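# Four arms sort stickered items into matching-colour containers

## Task

Put every item into the container whose colour matches the colour of the sticker on that item.

## Robot and tools

Robots: four identical i2rt Big YAM arms named arm1, arm2, arm3 and arm4. Each has six revolute joints, a two-finger gripper and a wrist camera that rides on top of the hand looking toward the fingertips. Reach is roughly 1.0 m from the joint1 axis. Room cameras: cam_room_a1, cam_room_a2, cam_room_b1, cam_room_b2. Wrist cameras: arm1_cam_wrist through arm4_cam_wrist.

Frame: one shared scene frame, origin on the floor, +z up, metres. Foot (base_link) poses: arm1 at (-0.644, +1.377, +0.914) quat_wxyz (+0.682, +0.007, +0.004, +0.731); arm2 at (-0.655, -0.555, +0.928) quat (+0.747, +0.002, +0.000, -0.665); arm3 at (+0.651, -1.332, +0.868) quat (+0.663, -0.004, -0.006, -0.748); arm4 at (+0.648, +0.477, +0.879) quat (+0.687, +0.001, +0.003, +0.727). Each foot faces its own +x. The reported hand point sits between the finger pads, about 1 cm short of the tips; fingers extend along the hand's +z and spread along its y. The printed hand position gets less accurate at long reach. hand_target is where the hand would be at the joint targets currently held.

move: one action for any subset of arms, plus an optional cameras list. Each arm's entry is an object with "joints", "target" (and optional "speed"), or both. Arms not named receive nothing new but may keep pushing toward old targets.
- joints: absolute goals keyed by joint1_rad..joint6_rad (radians) and gripper_m (fingertip gap, metres). Ranges: joint1 -2.879..2.879 (turn about the foot, positive counter-clockwise from above, 0 = foot direction); joint2 0..3.141 (shoulder; 0 = upper arm pointing back, roughly level, increasing lifts it up then forward); joint3 0..3.019 (elbow; 0 folded, increasing opens); joint4 -1.692..1.57 (hand pitch, positive tips fingers up); joint5 -1.57..1.57 (sideways swing, positive to the arm's right); joint6 -2.094..2.094 (roll, positive clockwise seen from behind); gripper_m 0..0.093. Done tolerances: ±0.045, ±0.14, ±0.09, ±0.055, ±0.03, ±0.035 rad, gripper ±0.003 m. Joints travel at differing rates, so the hand can sweep wide between postures.
- target: a single list of seven numbers [x, y, z, qw, qx, qy, qz], an absolute hand pose in the scene frame (metres, unit quaternion), in the same form the "hand" line prints. The hand travels in a straight line toward it starting from its hand_target. With target, joints may contain only gripper_m; anything else is refused.
- speed: top path speed in m/s, 0.002..0.5, default 0.25; rotation capped at twice that in rad/s. Refused without target.
All hand paths in one action finish together, paced by the slowest; each path runs 0.5 to 10 s and is cut short beyond that. Paths ignore obstacles and other arms. Each control step clips the commanded pose to within 100 mm and 20 degrees of the measured one; hands lag, drift and may overshoot speed near full stretch, and often land a centimetre or more off.

Cameras argument: list of names, or "all"/omitted for every camera, [] for none. Unknown keys make a call invalid; out-of-range values are refused, and a refusal cancels your later move, wait and finished_scene calls in that reply.

wait: seconds 0..10, optional cameras; commands nothing and returns full state. zoom_image: camera plus region [x0, y0, x1, y1] in pixels from the top-left, at most 504 by 504, on that camera's latest image (must have been returned recently). read_manual: licence texts only. finished_scene: argument scene (integer), closes the current scene irreversibly; the goal must hold with the robots idle.

Results: per-arm joint_positions, Joint velocities ("within noise" when still), joint torques (N m, joints 3 and 4 wrap at ±28), hand and hand_target, joint_status and hand_status. The "move" line shows each moved arm as "done" or its worst status. Status words: off_target (resting away from goal, possibly still pushing); time_out (joints get new nearby goals and keep pushing; on_its_own lists those still moving, "held at" is the target, not the reading); not_followed (a safety check withheld the command, shown as "joint command not followed" or "pose unreachable"; the arm may keep trying). Arms in the "as last shown" line were not commanded and repeat their previous values. The "pictures" line lists image order; images can trail the state slightly.

Gripper: when squeezing a rigid part, gripper_m reads up to about 0.005 m under the part width (some grippers up to 0.002 m over); closed on nothing it reads 0.000..0.003. Force climbs to full (about 50-64 N per pad) about 0.005 m below the contact reading; soft items crush more the smaller the goal. Release by commanding well above the reading.

Avoid: knocking or placing anything outside the work area or on the floor; hard presses between arms, including one gripper closing on another's fingers (the clearance check can be late and ignores fingers, gripper housings and wrist cameras); dropping or releasing items while moving; slams and sustained hard pushes. Loose objects may occasionally get nudged. Arms pushing, holding loads or stretched out heat up: MOTOR HOT appears at 85 °C, and at 100 °C that arm goes limp for 30-60 s or more (OVER-TEMPERATURE FAULT, keys read limit_stop_at_motor_heat; resend targets). To relieve a stuck joint, command its reported position. The scene keeps running while you compose replies.

Each tool is called by a JSON object that holds its "name" and its "arguments".

## Session

{"name": "move", "arguments": {}}

Scene clock: 0.00 s.
Joint torques (N m): no reading
Motor temperatures (°C): arm1=[22 24 25 23 21 21 21] | arm2=[24 24 24 22 22 20 23] | arm3=[24 24 23 24 24 23 23] | arm4=[23 21 22 22 25 21 24]
Heat: arm1: hottest joint3_rad 25 °C; arm2: hottest joint1_rad 24 °C; arm3: hottest joint1_rad 24 °C; arm4: hottest joint5_rad 25 °C.
Joint velocities: within noise
arm1.joint_positions: joint1_rad=-0.126 joint2_rad=+0.534 joint3_rad=+1.403 joint4_rad=-1.611 joint5_rad=-0.026 joint6_rad=-0.127 gripper_m=+0.09396
arm1.joint_status: not commanded
arm1.hand: x=-0.6307 y=+1.5344 z=+1.4214 quat_wxyz=(-0.298, +0.671, -0.622, -0.272) (m; scene frame)
arm1.hand_target: x=-0.6306 y=+1.5327 z=+1.4326 quat_wxyz=(-0.308, +0.666, -0.618, -0.280) (m; scene frame)
arm1.hand_status: not commanded
arm2.joint_positions: joint1_rad=-0.045 joint2_rad=+0.390 joint3_rad=+1.428 joint4_rad=-1.186 joint5_rad=+0.166 joint6_rad=-0.774 gripper_m=+0.09396
arm2.joint_status: not commanded
arm2.hand: x=-0.6756 y=-0.6916 z=+1.5578 quat_wxyz=(-0.217, -0.319, -0.688, +0.615) (m; scene frame)
arm2.hand_target: x=-0.6760 y=-0.6854 z=+1.5652 quat_wxyz=(-0.221, -0.317, -0.681, +0.622) (m; scene frame)
arm2.hand_status: not commanded
arm3.joint_positions: joint1_rad=+0.075 joint2_rad=+0.276 joint3_rad=+1.523 joint4_rad=-1.599 joint5_rad=-0.185 joint6_rad=-0.597 gripper_m=+0.09396
arm3.joint_status: not commanded
arm3.hand: x=+0.6803 y=-1.3506 z=+1.4452 quat_wxyz=(-0.326, -0.350, -0.735, +0.481) (m; scene frame)
arm3.hand_target: x=+0.6804 y=-1.3484 z=+1.4507 quat_wxyz=(-0.328, -0.347, -0.731, +0.487) (m; scene frame)
arm3.hand_status: not commanded
arm4.joint_positions: joint1_rad=+0.109 joint2_rad=+0.555 joint3_rad=+1.556 joint4_rad=-1.251 joint5_rad=+0.178 joint6_rad=-0.775 gripper_m=+0.09396
arm4.joint_status: not commanded
arm4.hand: x=+0.6522 y=+0.6599 z=+1.5276 quat_wxyz=(-0.572, +0.731, -0.297, -0.221) (m; scene frame)
arm4.hand_target: x=+0.6531 y=+0.6547 z=+1.5360 quat_wxyz=(-0.580, +0.725, -0.296, -0.226) (m; scene frame)
arm4.hand_status: not commanded
pictures: arm1_cam_wrist, arm2_cam_wrist, arm3_cam_wrist, arm4_cam_wrist, cam_room_a1, cam_room_a2, cam_room_b1, cam_room_b2
Images, in order (width x height): arm1_cam_wrist 672x504, arm2_cam_wrist 672x504, arm3_cam_wrist 672x504, arm4_cam_wrist 672x504, cam_room_a1 672x504, cam_room_a2 672x504, cam_room_b1 672x504, cam_room_b2 672x504.

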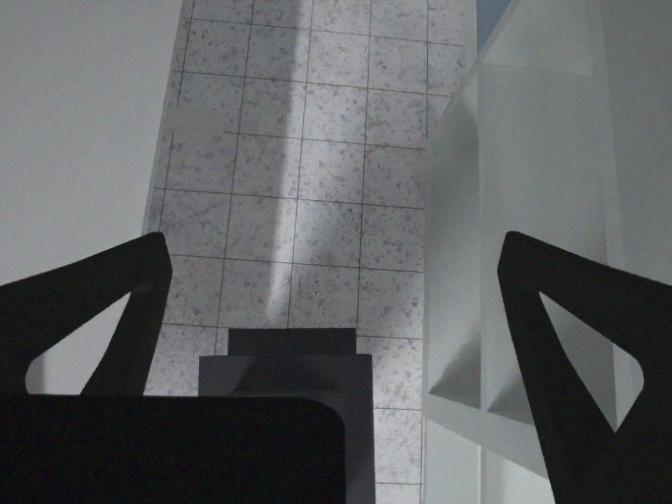

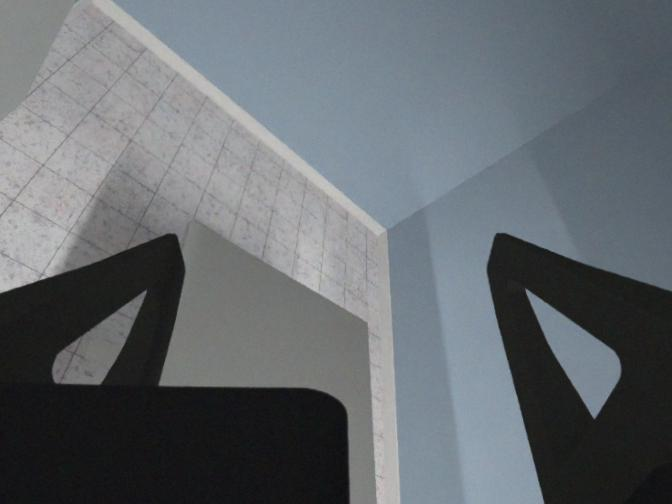

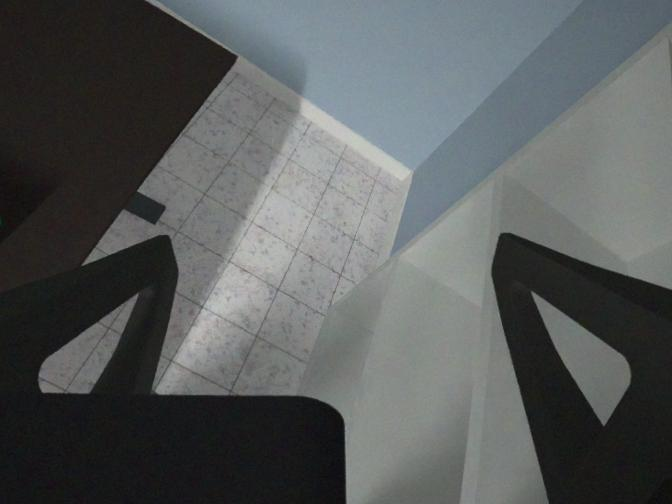

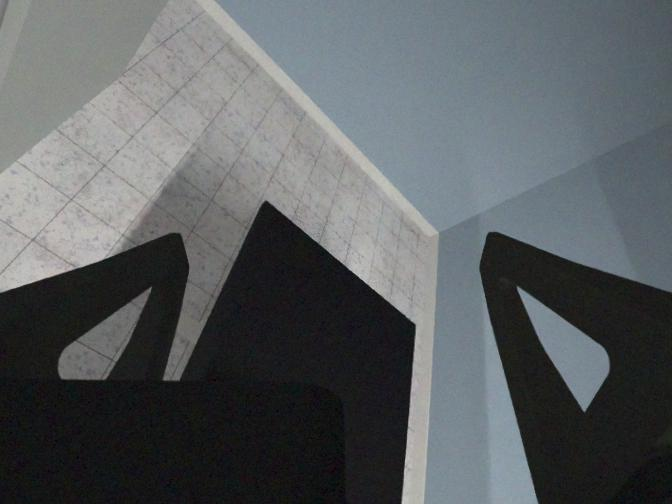

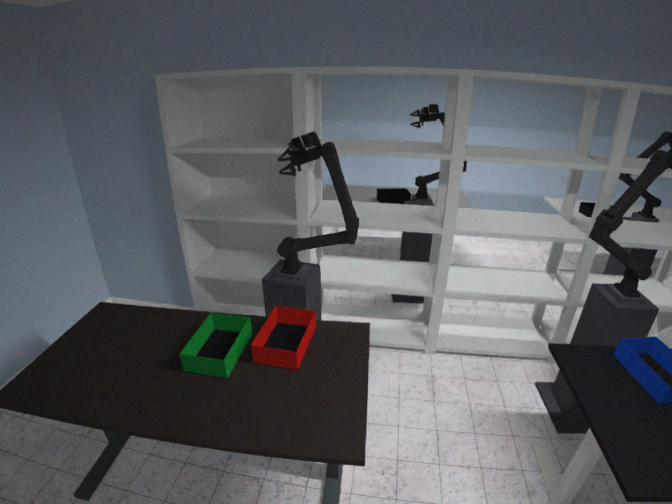

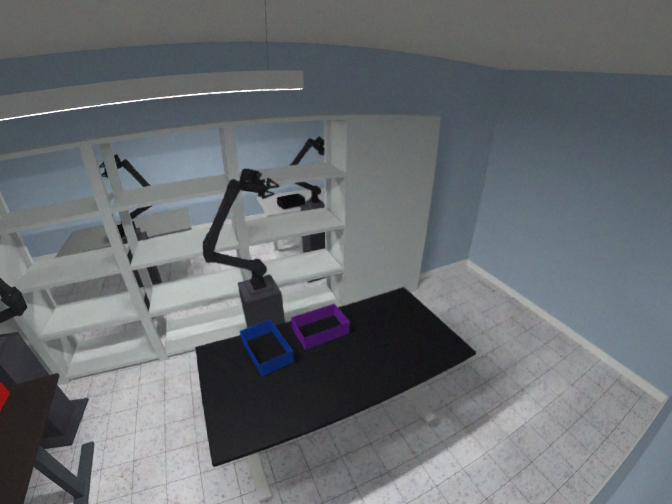

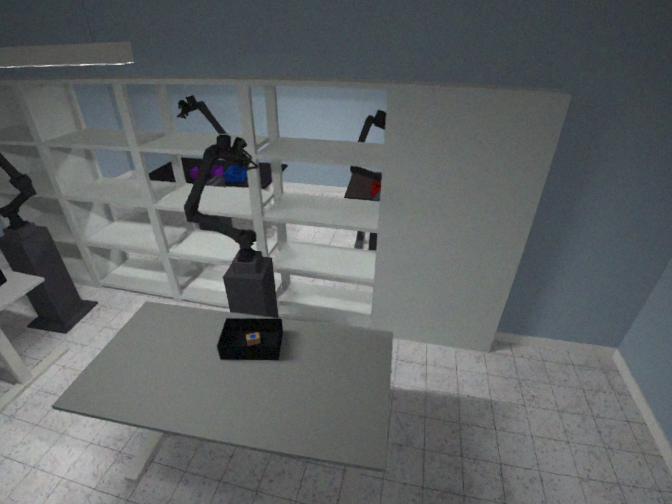

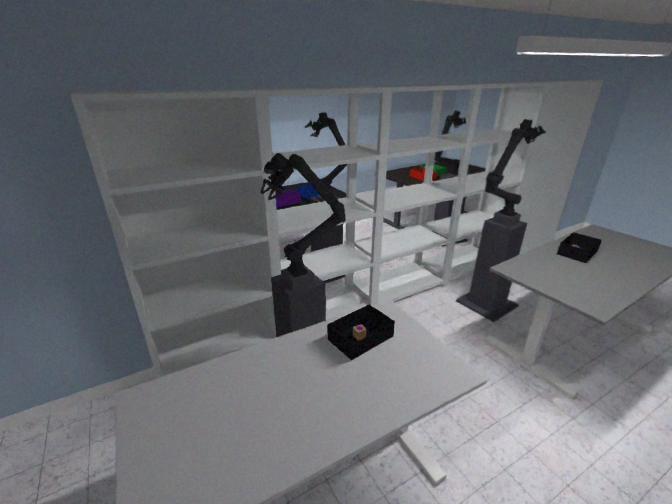

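{"name": "zoom_image", "arguments": {"camera": "cam_room_b1", "region": [180, 290, 320, 380]}}

{"name": "zoom_image", "arguments": {"camera": "cam_room_b2", "region": [300, 290, 420, 370]}}

{"name": "zoom_image", "arguments": {"camera": "cam_room_b2", "region": [70, 70, 574, 504]}}

{"name": "zoom_image", "arguments": {"camera": "cam_room_b1", "region": [0, 70, 504, 504]}}

{"name": "zoom_image", "arguments": {"camera": "cam_room_a1", "region": [0, 60, 400, 460]}}

{"name": "zoom_image", "arguments": {"camera": "cam_room_a2", "region": [0, 60, 504, 504]}}

Scaled by 3.600.

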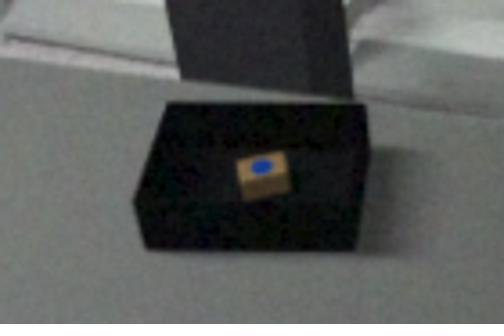

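Scaled by 4.200.

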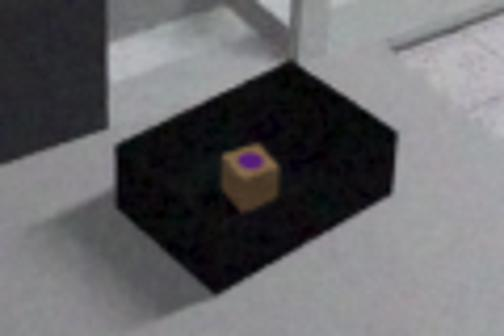

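Scaled by 1.000.

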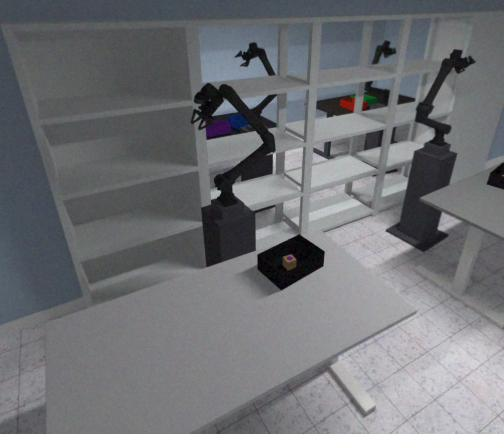

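Scaled by 1.000.

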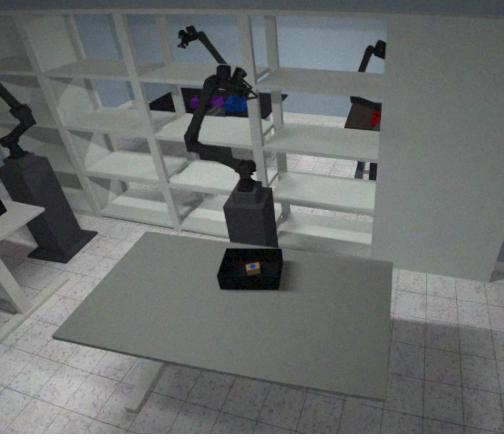

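Scaled by 1.260.

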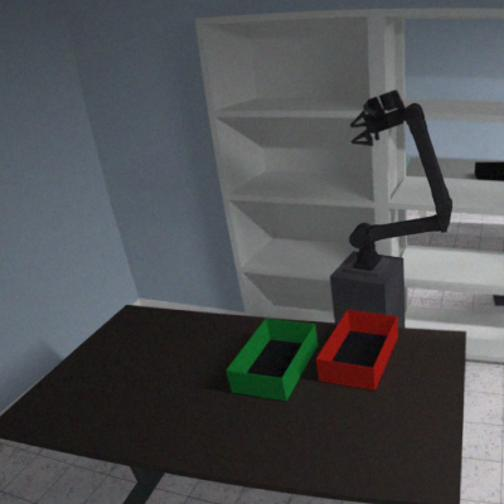

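Scaled by 1.000.

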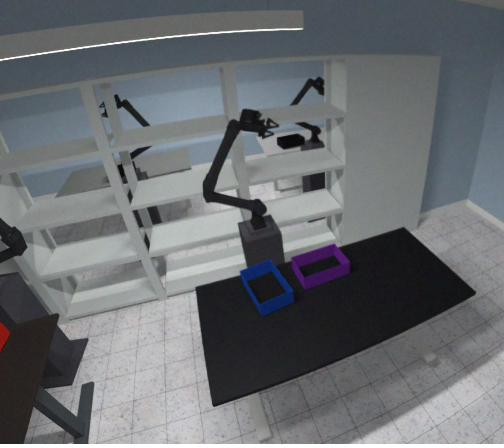

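{"name": "move", "arguments": {"arm1": {"joints":{"joint1_rad":1.6,"joint2_rad":1.341,"joint3_rad":1.774,"joint4_rad":-1.58,"joint5_rad":0,"joint6_rad":0}}, "arm2": {"joints":{"joint1_rad":-1.69,"joint2_rad":1.341,"joint3_rad":1.774,"joint4_rad":-1.58,"joint5_rad":0,"joint6_rad":0}}, "arm3": {"joints":{"joint1_rad":1.69,"joint2_rad":1.341,"joint3_rad":1.774,"joint4_rad":-1.58,"joint5_rad":0,"joint6_rad":0}}, "arm4": {"joints":{"joint1_rad":-1.63,"joint2_rad":1.341,"joint3_rad":1.774,"joint4_rad":-1.58,"joint5_rad":0,"joint6_rad":0}}}}

Scene clock: 60.93 s.
Joint torques (N m): arm1=[-1.44 -7.59 13.3 1.31 0.14 0.06] | arm2=[0.67 -12.22 12.31 1.05 -0.03 0.19] | arm3=[1.38 -10.75 10.55 0.59 0.08 0.03] | arm4=[1.08 -10.99 10.52 0.34 0.05 0.14]
Motor temperatures (°C): arm1=[22 24 29 24 21 21 21] | arm2=[24 25 27 23 22 20 23] | arm3=[24 25 24 24 24 23 23] | arm4=[23 22 27 22 25 21 24]
Heat: arm1: hottest joint3_rad 29 °C; arm2: hottest joint3_rad 27 °C; arm3: hottest joint2_rad 25 °C; arm4: hottest joint3_rad 27 °C.
move: arm1 done; arm2 done; arm3 done; arm4 done
Joint velocities: within noise
arm1.joint_positions: joint1_rad=+1.599 joint2_rad=+1.342 joint3_rad=+1.742 joint4_rad=-1.583 joint5_rad=-0.002 joint6_rad=-0.006 gripper_m=+0.09398
arm1.joint_status: all done
arm1.hand: x=-1.0817 y=+1.3330 z=+1.3566 quat_wxyz=(+0.008, +0.978, +0.051, -0.200) (m; scene frame)
arm1.hand_target: x=-1.0841 y=+1.3326 z=+1.3717 quat_wxyz=(+0.009, +0.975, +0.048, -0.218) (m; scene frame)
arm1.hand_status: not commanded
arm2.joint_positions: joint1_rad=-1.691 joint2_rad=+1.340 joint3_rad=+1.759 joint4_rad=-1.567 joint5_rad=+0.000 joint6_rad=-0.013 gripper_m=+0.09398
arm2.joint_status: all done
arm2.hand: x=-1.1070 y=-0.5549 z=+1.3728 quat_wxyz=(+0.003, -0.978, -0.005, +0.208) (m; scene frame)
arm2.hand_target: x=-1.1054 y=-0.5553 z=+1.3784 quat_wxyz=(+0.002, -0.978, +0.001, +0.210) (m; scene frame)
arm2.hand_status: not commanded
arm3.joint_positions: joint1_rad=+1.686 joint2_rad=+1.336 joint3_rad=+1.750 joint4_rad=-1.576 joint5_rad=-0.001 joint6_rad=-0.008 gripper_m=+0.09398
arm3.joint_status: all done
arm3.hand: x=+1.0976 y=-1.3282 z=+1.3106 quat_wxyz=(-0.203, +0.003, -0.979, +0.008) (m; scene frame)
arm3.hand_target: x=+1.0999 y=-1.3265 z=+1.3188 quat_wxyz=(-0.211, +0.001, -0.978, +0.007) (m; scene frame)
arm3.hand_status: not commanded
arm4.joint_positions: joint1_rad=-1.631 joint2_rad=+1.336 joint3_rad=+1.745 joint4_rad=-1.569 joint5_rad=+0.001 joint6_rad=-0.012 gripper_m=+0.09398
arm4.joint_status: all done
arm4.hand: x=+1.0983 y=+0.4767 z=+1.3181 quat_wxyz=(-0.202, +0.004, -0.979, +0.004) (m; scene frame)
arm4.hand_target: x=+1.0995 y=+0.4773 z=+1.3280 quat_wxyz=(-0.208, -0.001, -0.978, +0.002) (m; scene frame)
arm4.hand_status: not commanded
pictures: arm1_cam_wrist, arm2_cam_wrist, arm3_cam_wrist, arm4_cam_wrist, cam_room_a1, cam_room_a2, cam_room_b1, cam_room_b2
Images, in order (width x height): arm1_cam_wrist 672x504, arm2_cam_wrist 672x504, arm3_cam_wrist 672x504, arm4_cam_wrist 672x504, cam_room_a1 672x504, cam_room_a2 672x504, cam_room_b1 672x504, cam_room_b2 672x504.

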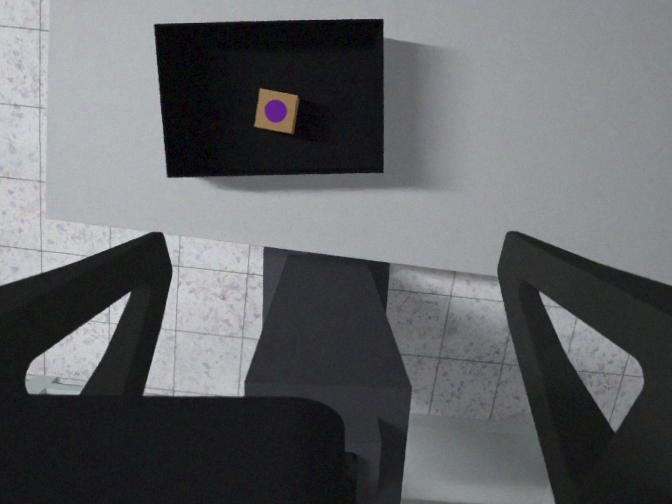

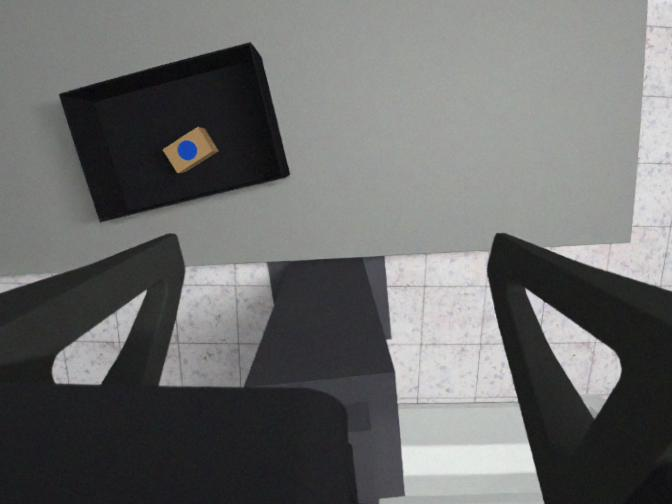

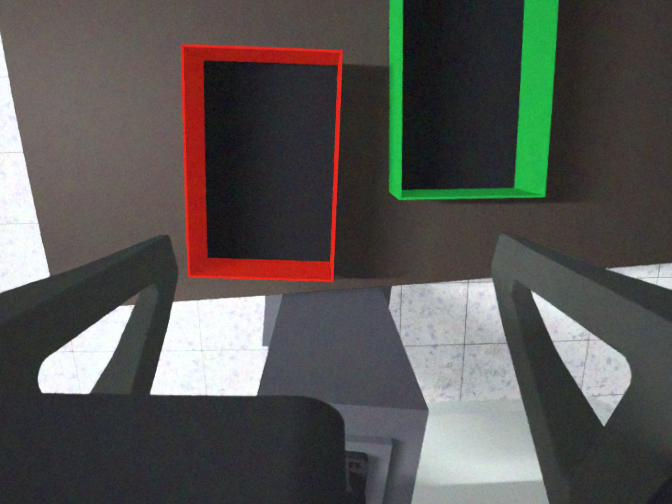

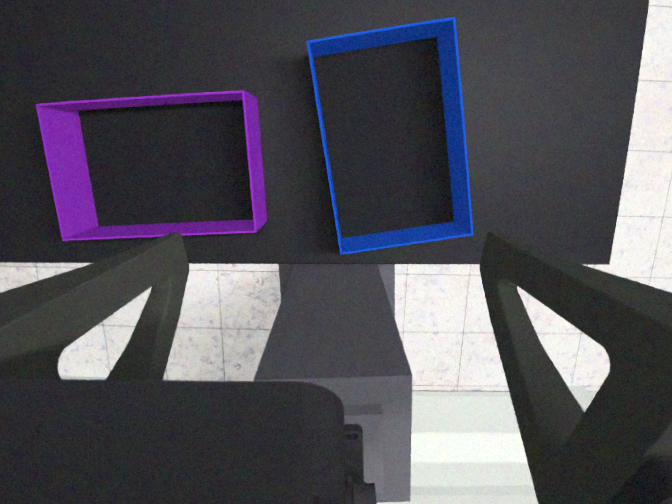

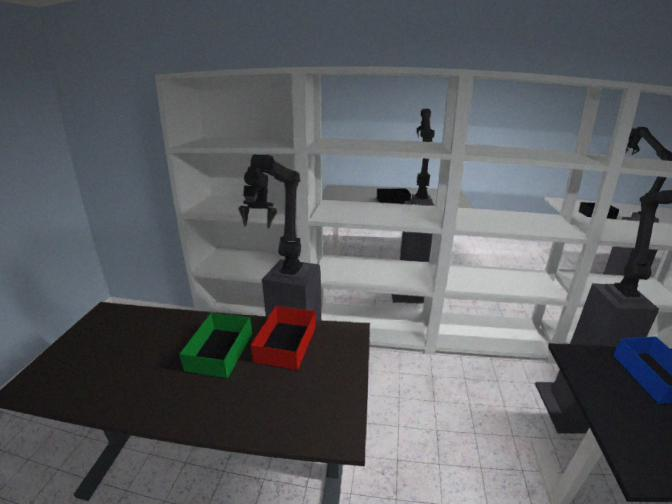

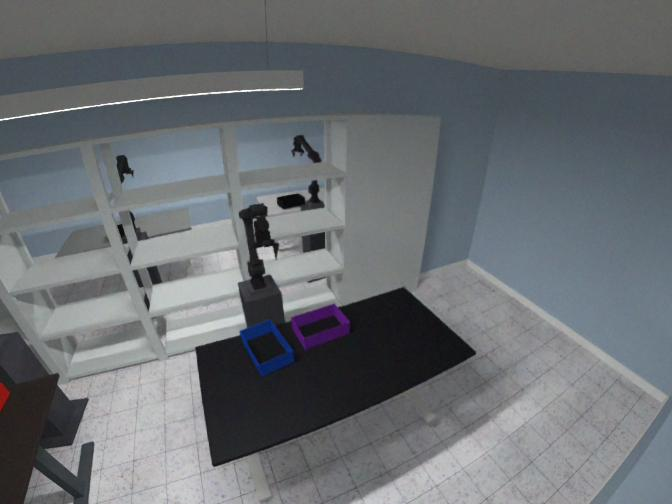

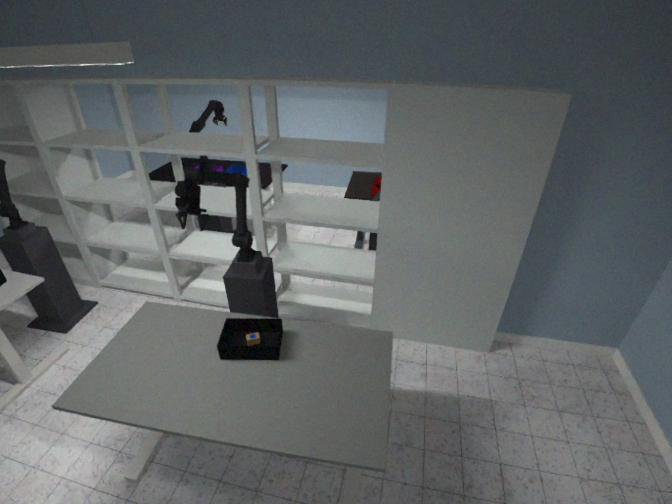

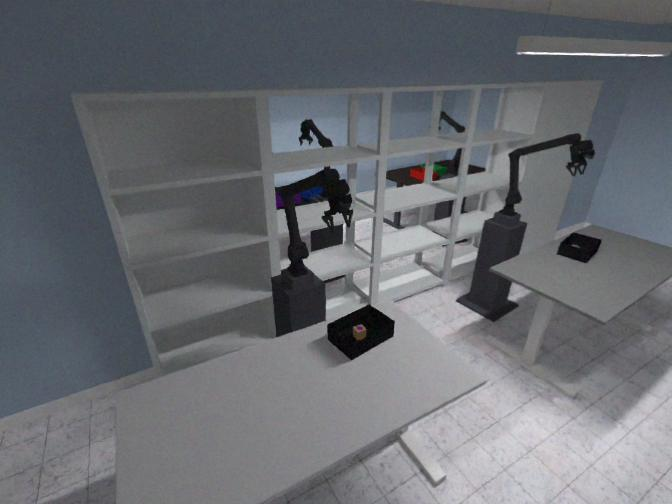

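{"name": "move", "arguments": {"arm1": {"target":[-1.08,1.333,1.25,0.008,0.978,0.051,-0.2]}, "cameras": ["arm1_cam_wrist"]}}

{"name": "move", "arguments": {"arm1": {"target":[-1.20,1.333,1.25,0.008,0.978,0.051,-0.2]}, "cameras": ["arm1_cam_wrist"]}}

{"name": "move", "arguments": {"arm1": {"target":[-1.15,1.25,1.15,0.008,0.998,0.051,0]}, "cameras": ["arm1_cam_wrist"]}}

Scene clock: 76.47 s.
Joint torques (N m): arm1=[-1.32 -8.64 12.18 1.66 0.07 0.02] | arm2=[0.79 -12.16 12.29 1.06 -0.03 0.2] | arm3=[1.44 -10.75 10.58 0.58 0.08 0.02] | arm4=[0.73 -10.81 10.48 0.18 0.07 0.16]
Motor temperatures (°C): arm1=[22 24 30 23 21 21 21] | arm2=[24 25 29 22 22 20 23] | arm3=[24 25 26 24 24 23 23] | arm4=[23 22 29 22 24 21 24]
Heat: arm1: hottest joint3_rad 30 °C; arm2: hottest joint3_rad 29 °C; arm3: hottest joint3_rad 26 °C; arm4: hottest joint3_rad 29 °C.
move: arm1 off_target
Joint velocities: within noise
arm1.joint_positions: joint1_rad=+1.599 joint2_rad=+1.277 joint3_rad=+1.365 joint4_rad=-1.318 joint5_rad=-0.002 joint6_rad=-0.006 gripper_m=+0.09398
arm1.joint_status: not commanded
arm1.hand: x=-1.0765 y=+1.3340 z=+1.2349 quat_wxyz=(+0.007, +0.983, +0.051, -0.176) (m; scene frame)
arm1.hand_target: x=-1.0797 y=+1.3331 z=+1.2501 quat_wxyz=(+0.008, +0.978, +0.051, -0.200) (m; scene frame)
arm1.hand_status: off_target (0.016 m and 2.8 deg from the pose sent, 0.107 m and 0.0 deg at the start)
arm2, arm3, arm4: as last shown
pictures: arm1_cam_wrist
Images, in order (width x height): arm1_cam_wrist 672x504.

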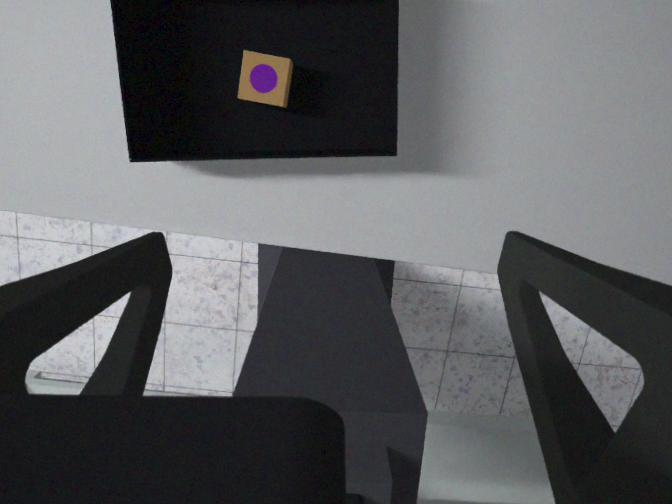

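Scene clock: 77.73 s.
Joint torques (N m): arm1=[-2.55 -12.57 16.8 1.09 0 0] | arm2=[0.85 -12.1 12.3 1.09 -0.04 0.2] | arm3=[1.38 -10.81 10.59 0.62 0.08 0.02] | arm4=[0.79 -11.16 10.58 0.29 0.07 0.17]
Motor temperatures (°C): arm1=[22 24 31 23 21 21 21] | arm2=[24 25 29 22 22 20 23] | arm3=[24 25 26 24 24 23 23] | arm4=[23 22 30 22 24 21 24]
Heat: arm1: hottest joint3_rad 31 °C; arm2: hottest joint3_rad 29 °C; arm3: hottest joint3_rad 26 °C; arm4: hottest joint3_rad 30 °C.
move: arm1 off_target
Joint velocities: within noise
arm1.joint_positions: joint1_rad=+1.587 joint2_rad=+1.575 joint3_rad=+1.624 joint4_rad=-1.302 joint5_rad=-0.008 joint6_rad=-0.019 gripper_m=+0.09398
arm1.joint_status: not commanded
arm1.hand: x=-1.1868 y=+1.3291 z=+1.2168 quat_wxyz=(+0.007, +0.985, +0.052, -0.166) (m; scene frame)
arm1.hand_target: x=-1.1981 y=+1.3331 z=+1.2498 quat_wxyz=(+0.008, +0.978, +0.051, -0.200) (m; scene frame)
arm1.hand_status: off_target (0.036 m and 4.0 deg from the pose sent, 0.124 m and 2.8 deg at the start)
arm2, arm3, arm4: as last shown
pictures: arm1_cam_wrist
Images, in order (width x height): arm1_cam_wrist 672x504.

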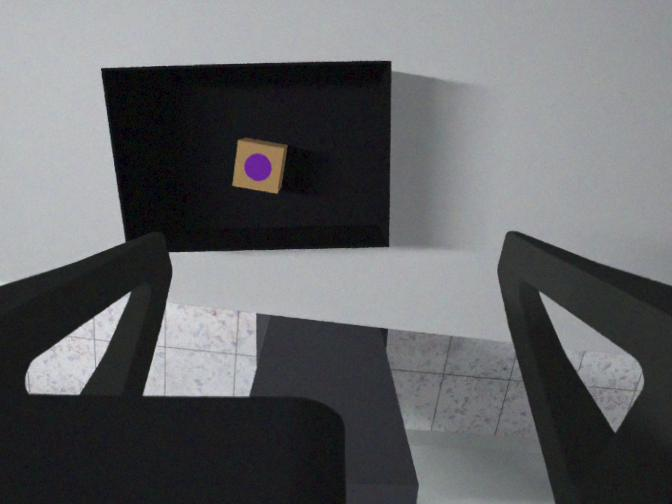

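Scene clock: 79.27 s.
Joint torques (N m): arm1=[-1.96 -13.27 14.32 -0.01 -0.01 0.11] | arm2=[0.79 -12.1 12.3 1.06 -0.03 0.2] | arm3=[1.32 -10.81 10.59 0.58 0.08 0.03] | arm4=[0.67 -10.81 10.56 0.24 0.06 0.16]
Motor temperatures (°C): arm1=[22 24 31 23 21 21 21] | arm2=[24 25 30 22 22 20 23] | arm3=[24 25 27 24 24 23 23] | arm4=[23 22 30 22 24 21 24]
Heat: arm1: hottest joint3_rad 31 °C; arm2: hottest joint3_rad 30 °C; arm3: hottest joint3_rad 27 °C; arm4: hottest joint3_rad 30 °C.
move: arm1 off_target
Joint velocities: within noise
arm1.joint_positions: joint1_rad=+1.736 joint2_rad=+1.719 joint3_rad=+1.624 joint4_rad=-1.517 joint5_rad=-0.021 joint6_rad=+0.127 gripper_m=+0.09398
arm1.joint_status: not commanded
arm1.hand: x=-1.1406 y=+1.2542 z=+1.1349 quat_wxyz=(+0.005, +0.998, +0.053, +0.014) (m; scene frame)
arm1.hand_target: x=-1.1494 y=+1.2502 z=+1.1501 quat_wxyz=(+0.008, +0.999, +0.051, +0.000) (m; scene frame)
arm1.hand_status: off_target (0.018 m and 1.7 deg from the pose sent, 0.110 m and 19.1 deg at the start)
arm2, arm3, arm4: as last shown
pictures: arm1_cam_wrist
Images, in order (width x height): arm1_cam_wrist 672x504.

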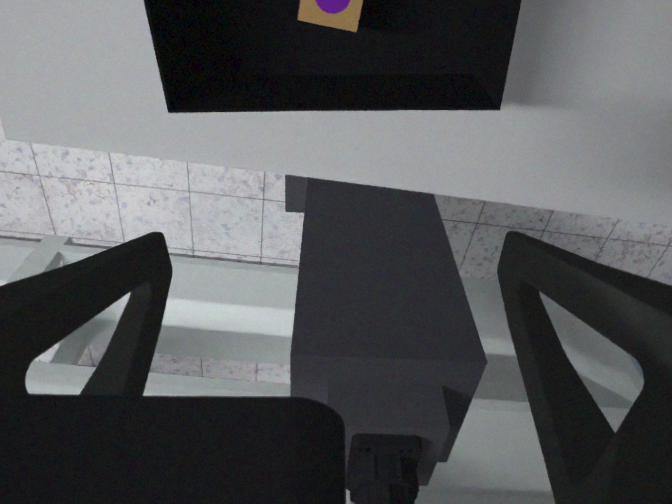

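{"name": "move", "arguments": {"arm1": {"target":[-1.18,1.24,1.05,0,0.9998,-0.02,0]}, "cameras": ["arm1_cam_wrist","cam_room_b2"]}}

Scene clock: 128.83 s.
Joint torques (N m): arm1=[-1.03 -16.26 10.82 0.75 0.1 0.16] | arm2=[0.79 -12.16 12.27 1.07 -0.04 0.19] | arm3=[1.32 -10.7 10.55 0.61 0.06 0.03] | arm4=[1.03 -10.99 10.5 0.27 0.05 0.17]
Motor temperatures (°C): arm1=[22 26 35 23 21 21 21] | arm2=[24 26 32 22 22 20 23] | arm3=[24 25 30 24 24 23 23] | arm4=[23 23 34 22 24 21 24]
Heat: arm1: hottest joint3_rad 35 °C; arm2: hottest joint3_rad 32 °C; arm3: hottest joint3_rad 30 °C; arm4: hottest joint3_rad 34 °C.
move: arm1 off_target
Joint velocities: within noise
arm1.joint_positions: joint1_rad=+1.739 joint2_rad=+1.862 joint3_rad=+1.565 joint4_rad=-1.326 joint5_rad=-0.008 joint6_rad=+0.279 gripper_m=+0.09398
arm1.joint_status: not commanded
arm1.hand: x=-1.1741 y=+1.2476 z=+1.0386 quat_wxyz=(-0.004, +1.000, -0.022, +0.019) (m; scene frame)
arm1.hand_target: x=-1.1798 y=+1.2401 z=+1.0500 quat_wxyz=(+0.000, +1.000, -0.020, +0.000) (m; scene frame)
arm1.hand_status: off_target (0.015 m and 2.2 deg from the pose sent, 0.095 m and 8.6 deg at the start)
arm2, arm3, arm4: as last shown
pictures: arm1_cam_wrist, cam_room_b2
Images, in order (width x height): arm1_cam_wrist 672x504, cam_room_b2 672x504.

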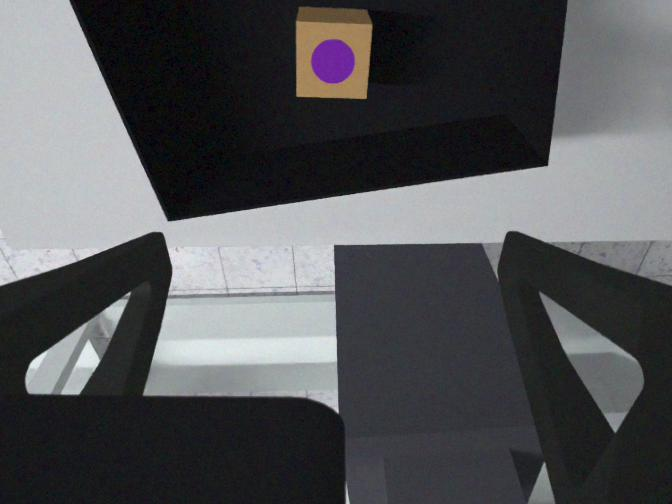

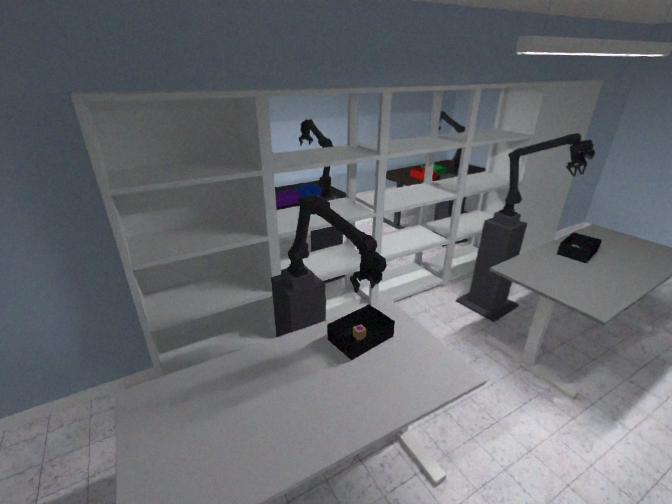

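{"name": "move", "arguments": {"arm1": {"target":[-1.189,1.239,0.92,0,0.9998,-0.02,-0.02],"speed":0.2}, "cameras": ["arm1_cam_wrist","cam_room_b2"]}}

Scene clock: 136.87 s.
Joint torques (N m): arm1=[-1.26 -16.21 9.43 0.9 0.09 0.09] | arm2=[0.85 -11.99 12.27 1.05 -0.03 0.19] | arm3=[1.44 -10.81 10.59 0.61 0.07 0.02] | arm4=[0.56 -11.28 10.43 0.24 0.05 0.16]
Motor temperatures (°C): arm1=[22 26 34 23 21 21 21] | arm2=[24 26 32 22 22 20 23] | arm3=[24 26 30 24 24 23 23] | arm4=[23 23 34 22 24 21 24]
Heat: arm1: hottest joint3_rad 34 °C; arm2: hottest joint3_rad 32 °C; arm3: hottest joint3_rad 30 °C; arm4: hottest joint3_rad 34 °C.
move: arm1 off_target
Joint velocities: within noise
arm1.joint_positions: joint1_rad=+1.741 joint2_rad=+1.985 joint3_rad=+1.401 joint4_rad=-0.988 joint5_rad=+0.002 joint6_rad=+0.283 gripper_m=+0.09398
arm1.joint_status: not commanded
arm1.hand: x=-1.1831 y=+1.2466 z=+0.9154 quat_wxyz=(-0.002, +1.000, -0.022, -0.008) (m; scene frame)
arm1.hand_target: x=-1.1889 y=+1.2390 z=+0.9201 quat_wxyz=(+0.000, +1.000, -0.020, -0.020) (m; scene frame)
arm1.hand_status: off_target (0.011 m and 1.5 deg from the pose sent, 0.120 m and 4.4 deg at the start)
arm2, arm3, arm4: as last shown
pictures: arm1_cam_wrist, cam_room_b2
Images, in order (width x height): arm1_cam_wrist 672x504, cam_room_b2 672x504.

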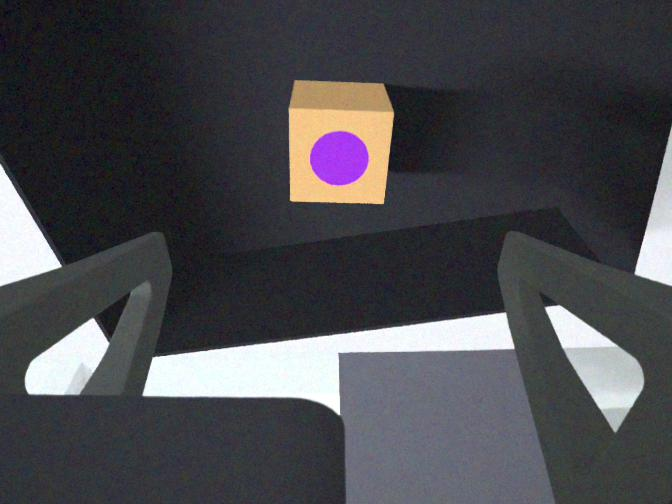

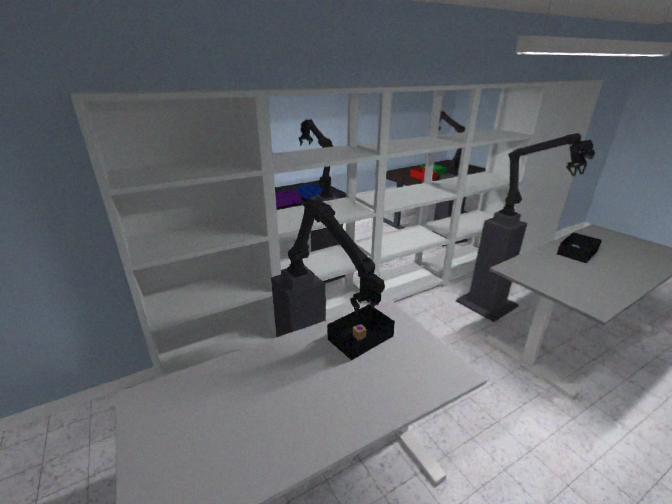

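{"name": "move", "arguments": {"arm1": {"target":[-1.189,1.239,0.845,0,0.9998,-0.02,-0.01],"speed":0.15}, "cameras": ["arm1_cam_wrist"]}}

Scene clock: 146.77 s.
Joint torques (N m): arm1=[-0.5 -15.85 8.36 0.72 -0.02 0.13] | arm2=[0.67 -12.1 12.29 1.06 -0.03 0.19] | arm3=[1.38 -10.93 10.55 0.55 0.07 0.03] | arm4=[1.03 -11.28 10.54 0.43 0.07 0.16]
Motor temperatures (°C): arm1=[22 26 34 23 21 21 21] | arm2=[24 26 32 22 22 20 23] | arm3=[24 26 30 24 24 23 23] | arm4=[23 23 35 22 24 21 24]
Heat: arm1: hottest joint3_rad 34 °C; arm2: hottest joint3_rad 32 °C; arm3: hottest joint3_rad 30 °C; arm4: hottest joint3_rad 35 °C.
move: arm1 off_target
Joint velocities: within noise
arm1.joint_positions: joint1_rad=+1.741 joint2_rad=+2.110 joint3_rad=+1.377 joint4_rad=-0.856 joint5_rad=+0.000 joint6_rad=+0.283 gripper_m=+0.09398
arm1.joint_status: not commanded
arm1.hand: x=-1.1830 y=+1.2468 z=+0.8412 quat_wxyz=(-0.004, +1.000, -0.022, +0.001) (m; scene frame)
arm1.hand_target: x=-1.1888 y=+1.2390 z=+0.8451 quat_wxyz=(+0.000, +1.000, -0.020, -0.010) (m; scene frame)
arm1.hand_status: off_target (0.011 m and 1.4 deg from the pose sent, 0.071 m and 0.4 deg at the start)
arm2, arm3, arm4: as last shown
pictures: arm1_cam_wrist
Images, in order (width x height): arm1_cam_wrist 672x504.

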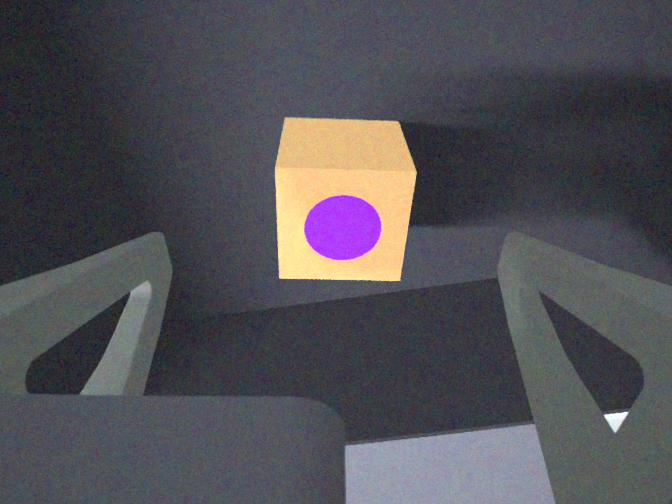

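{"name": "move", "arguments": {"arm1": {"target":[-1.189,1.239,0.808,0,0.9998,-0.02,-0.01],"speed":0.1}, "cameras": ["arm1_cam_wrist"]}}

{"name": "move", "arguments": {"arm1": {"joints":{"gripper_m":0.025}}, "cameras": ["arm1_cam_wrist"]}}

Scene clock: 151.43 s.
Joint torques (N m): arm1=[-0.73 -16.44 7.5 0.99 -0.01 0.13] | arm2=[0.79 -12.1 12.29 1.05 -0.03 0.19] | arm3=[1.32 -10.81 10.58 0.59 0.07 0.03] | arm4=[0.44 -10.81 10.62 0.27 0.04 0.16]
Motor temperatures (°C): arm1=[22 27 33 23 21 21 21] | arm2=[24 26 32 22 22 20 23] | arm3=[24 26 30 24 24 23 23] | arm4=[23 23 35 22 24 21 24]
Heat: arm1: hottest joint3_rad 33 °C; arm2: hottest joint3_rad 32 °C; arm3: hottest joint3_rad 30 °C; arm4: hottest joint3_rad 35 °C.
move: arm1 done
Joint velocities: within noise
arm1.joint_positions: joint1_rad=+1.741 joint2_rad=+2.165 joint3_rad=+1.377 joint4_rad=-0.785 joint5_rad=+0.000 joint6_rad=+0.283 gripper_m=+0.09398
arm1.joint_status: not commanded
arm1.hand: x=-1.1885 y=+1.2456 z=+0.8117 quat_wxyz=(-0.002, +1.000, -0.022, -0.007) (m; scene frame)
arm1.hand_target: x=-1.1889 y=+1.2391 z=+0.8080 quat_wxyz=(+0.000, +1.000, -0.020, -0.010) (m; scene frame)
arm1.hand_status: done (0.008 m and 0.4 deg from the pose sent, 0.035 m and 1.4 deg at the start)
arm2, arm3, arm4: as last shown
pictures: arm1_cam_wrist
Images, in order (width x height): arm1_cam_wrist 672x504.

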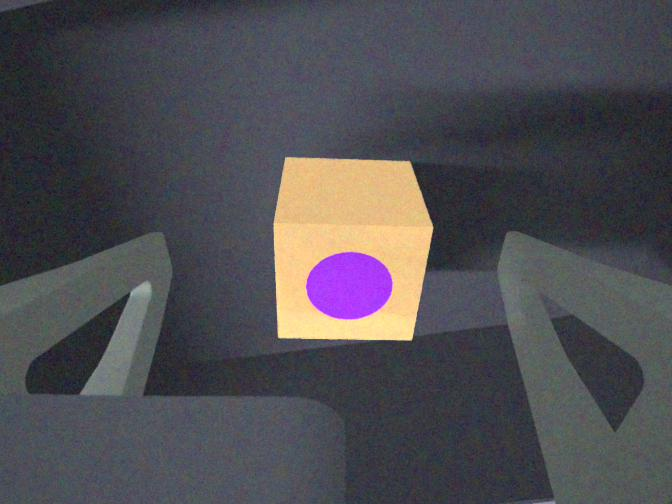

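Scene clock: 152.10 s.
Joint torques (N m): arm1=[-1.26 -15.97 7.45 1.05 0 0.09] | arm2=[0.79 -12.16 12.3 1.02 -0.04 0.2] | arm3=[1.38 -10.64 10.56 0.58 0.08 0.02] | arm4=[0.79 -11.34 10.56 0.2 0.05 0.13]
Motor temperatures (°C): arm1=[22 26 33 23 21 21 21] | arm2=[24 26 32 22 22 20 23] | arm3=[24 26 30 24 24 23 23] | arm4=[23 23 35 22 24 21 24]
Heat: arm1: hottest joint3_rad 33 °C; arm2: hottest joint3_rad 32 °C; arm3: hottest joint3_rad 30 °C; arm4: hottest joint3_rad 35 °C.
move: arm1 done
Joint velocities: within noise
arm1.joint_positions: joint1_rad=+1.741 joint2_rad=+2.165 joint3_rad=+1.377 joint4_rad=-0.785 joint5_rad=+0.000 joint6_rad=+0.283 gripper_m=+0.02506
arm1.joint_status: all done
arm1.hand: x=-1.1885 y=+1.2455 z=+0.8117 quat_wxyz=(-0.001, +1.000, -0.022, -0.007) (m; scene frame)
arm1.hand_target: x=-1.1888 y=+1.2391 z=+0.8080 quat_wxyz=(+0.000, +1.000, -0.020, -0.010) (m; scene frame)
arm1.hand_status: not commanded
arm2.joint_positions: joint1_rad=-1.691 joint2_rad=+1.340 joint3_rad=+1.759 joint4_rad=-1.567 joint5_rad=+0.000 joint6_rad=-0.013 gripper_m=+0.09398
arm2.joint_status: not commanded
arm2.hand: x=-1.1070 y=-0.5549 z=+1.3728 quat_wxyz=(+0.003, -0.978, -0.005, +0.208) (m; scene frame)
arm2.hand_target: x=-1.1054 y=-0.5553 z=+1.3784 quat_wxyz=(+0.002, -0.978, +0.001, +0.210) (m; scene frame)
arm2.hand_status: not commanded
arm3.joint_positions: joint1_rad=+1.686 joint2_rad=+1.336 joint3_rad=+1.750 joint4_rad=-1.576 joint5_rad=-0.001 joint6_rad=-0.008 gripper_m=+0.09398
arm3.joint_status: not commanded
arm3.hand: x=+1.0976 y=-1.3282 z=+1.3106 quat_wxyz=(-0.203, +0.003, -0.979, +0.008) (m; scene frame)
arm3.hand_target: x=+1.0999 y=-1.3265 z=+1.3188 quat_wxyz=(-0.211, +0.001, -0.978, +0.007) (m; scene frame)
arm3.hand_status: not commanded
arm4.joint_positions: joint1_rad=-1.631 joint2_rad=+1.336 joint3_rad=+1.745 joint4_rad=-1.569 joint5_rad=+0.001 joint6_rad=-0.012 gripper_m=+0.09398
arm4.joint_status: not commanded
arm4.hand: x=+1.0983 y=+0.4767 z=+1.3181 quat_wxyz=(-0.202, +0.004, -0.979, +0.004) (m; scene frame)
arm4.hand_target: x=+1.0995 y=+0.4773 z=+1.3280 quat_wxyz=(-0.208, -0.001, -0.978, +0.002) (m; scene frame)
arm4.hand_status: not commanded
pictures: arm1_cam_wrist
Images, in order (width x height): arm1_cam_wrist 672x504.

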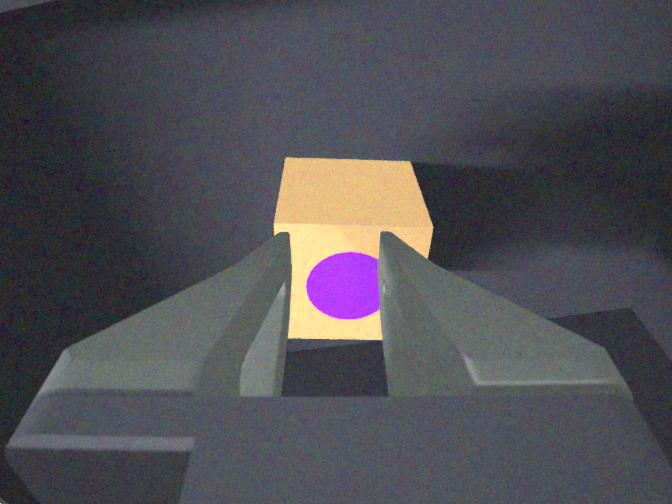

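{"name": "move", "arguments": {"arm1": {"joints":{"gripper_m":0.093},"target":[-1.185,1.24,0.765,0,0.9998,-0.02,-0.0],"speed":0.1}, "cameras": ["arm1_cam_wrist"]}}

Scene clock: 161.43 s.
Joint torques (N m): arm1=[-0.97 -16.62 7.15 0.91 0 0.1] | arm2=[0.85 -12.22 12.29 1.06 -0.03 0.19] | arm3=[1.38 -10.7 10.59 0.57 0.07 0.03] | arm4=[0.73 -11.16 10.59 0.28 0.06 0.12]
Motor temperatures (°C): arm1=[22 26 32 23 21 21 21] | arm2=[24 26 33 22 22 20 23] | arm3=[24 26 30 24 24 23 23] | arm4=[23 23 35 22 24 21 24]
Heat: arm1: hottest joint3_rad 32 °C; arm2: hottest joint3_rad 33 °C; arm3: hottest joint3_rad 30 °C; arm4: hottest joint3_rad 35 °C.
move: arm1 done
Joint velocities: within noise
arm1.joint_positions: joint1_rad=+1.741 joint2_rad=+2.251 joint3_rad=+1.377 joint4_rad=-0.727 joint5_rad=-0.005 joint6_rad=+0.283 gripper_m=+0.09293
arm1.joint_status: all done
arm1.hand: x=-1.1808 y=+1.2468 z=+0.7656 quat_wxyz=(-0.003, +1.000, -0.022, +0.007) (m; scene frame)
arm1.hand_target: x=-1.1849 y=+1.2400 z=+0.7651 quat_wxyz=(+0.000, +1.000, -0.020, +0.000) (m; scene frame)
arm1.hand_status: done (0.008 m and 0.9 deg from the pose sent, 0.047 m and 0.8 deg at the start)
arm2, arm3, arm4: as last shown
pictures: arm1_cam_wrist
Images, in order (width x height): arm1_cam_wrist 672x504.

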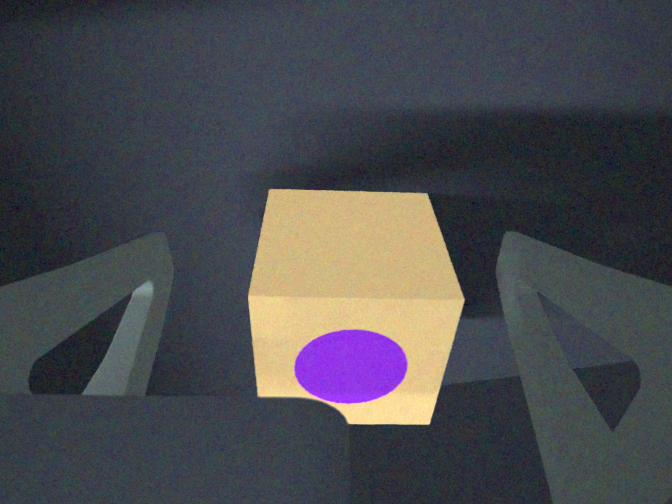

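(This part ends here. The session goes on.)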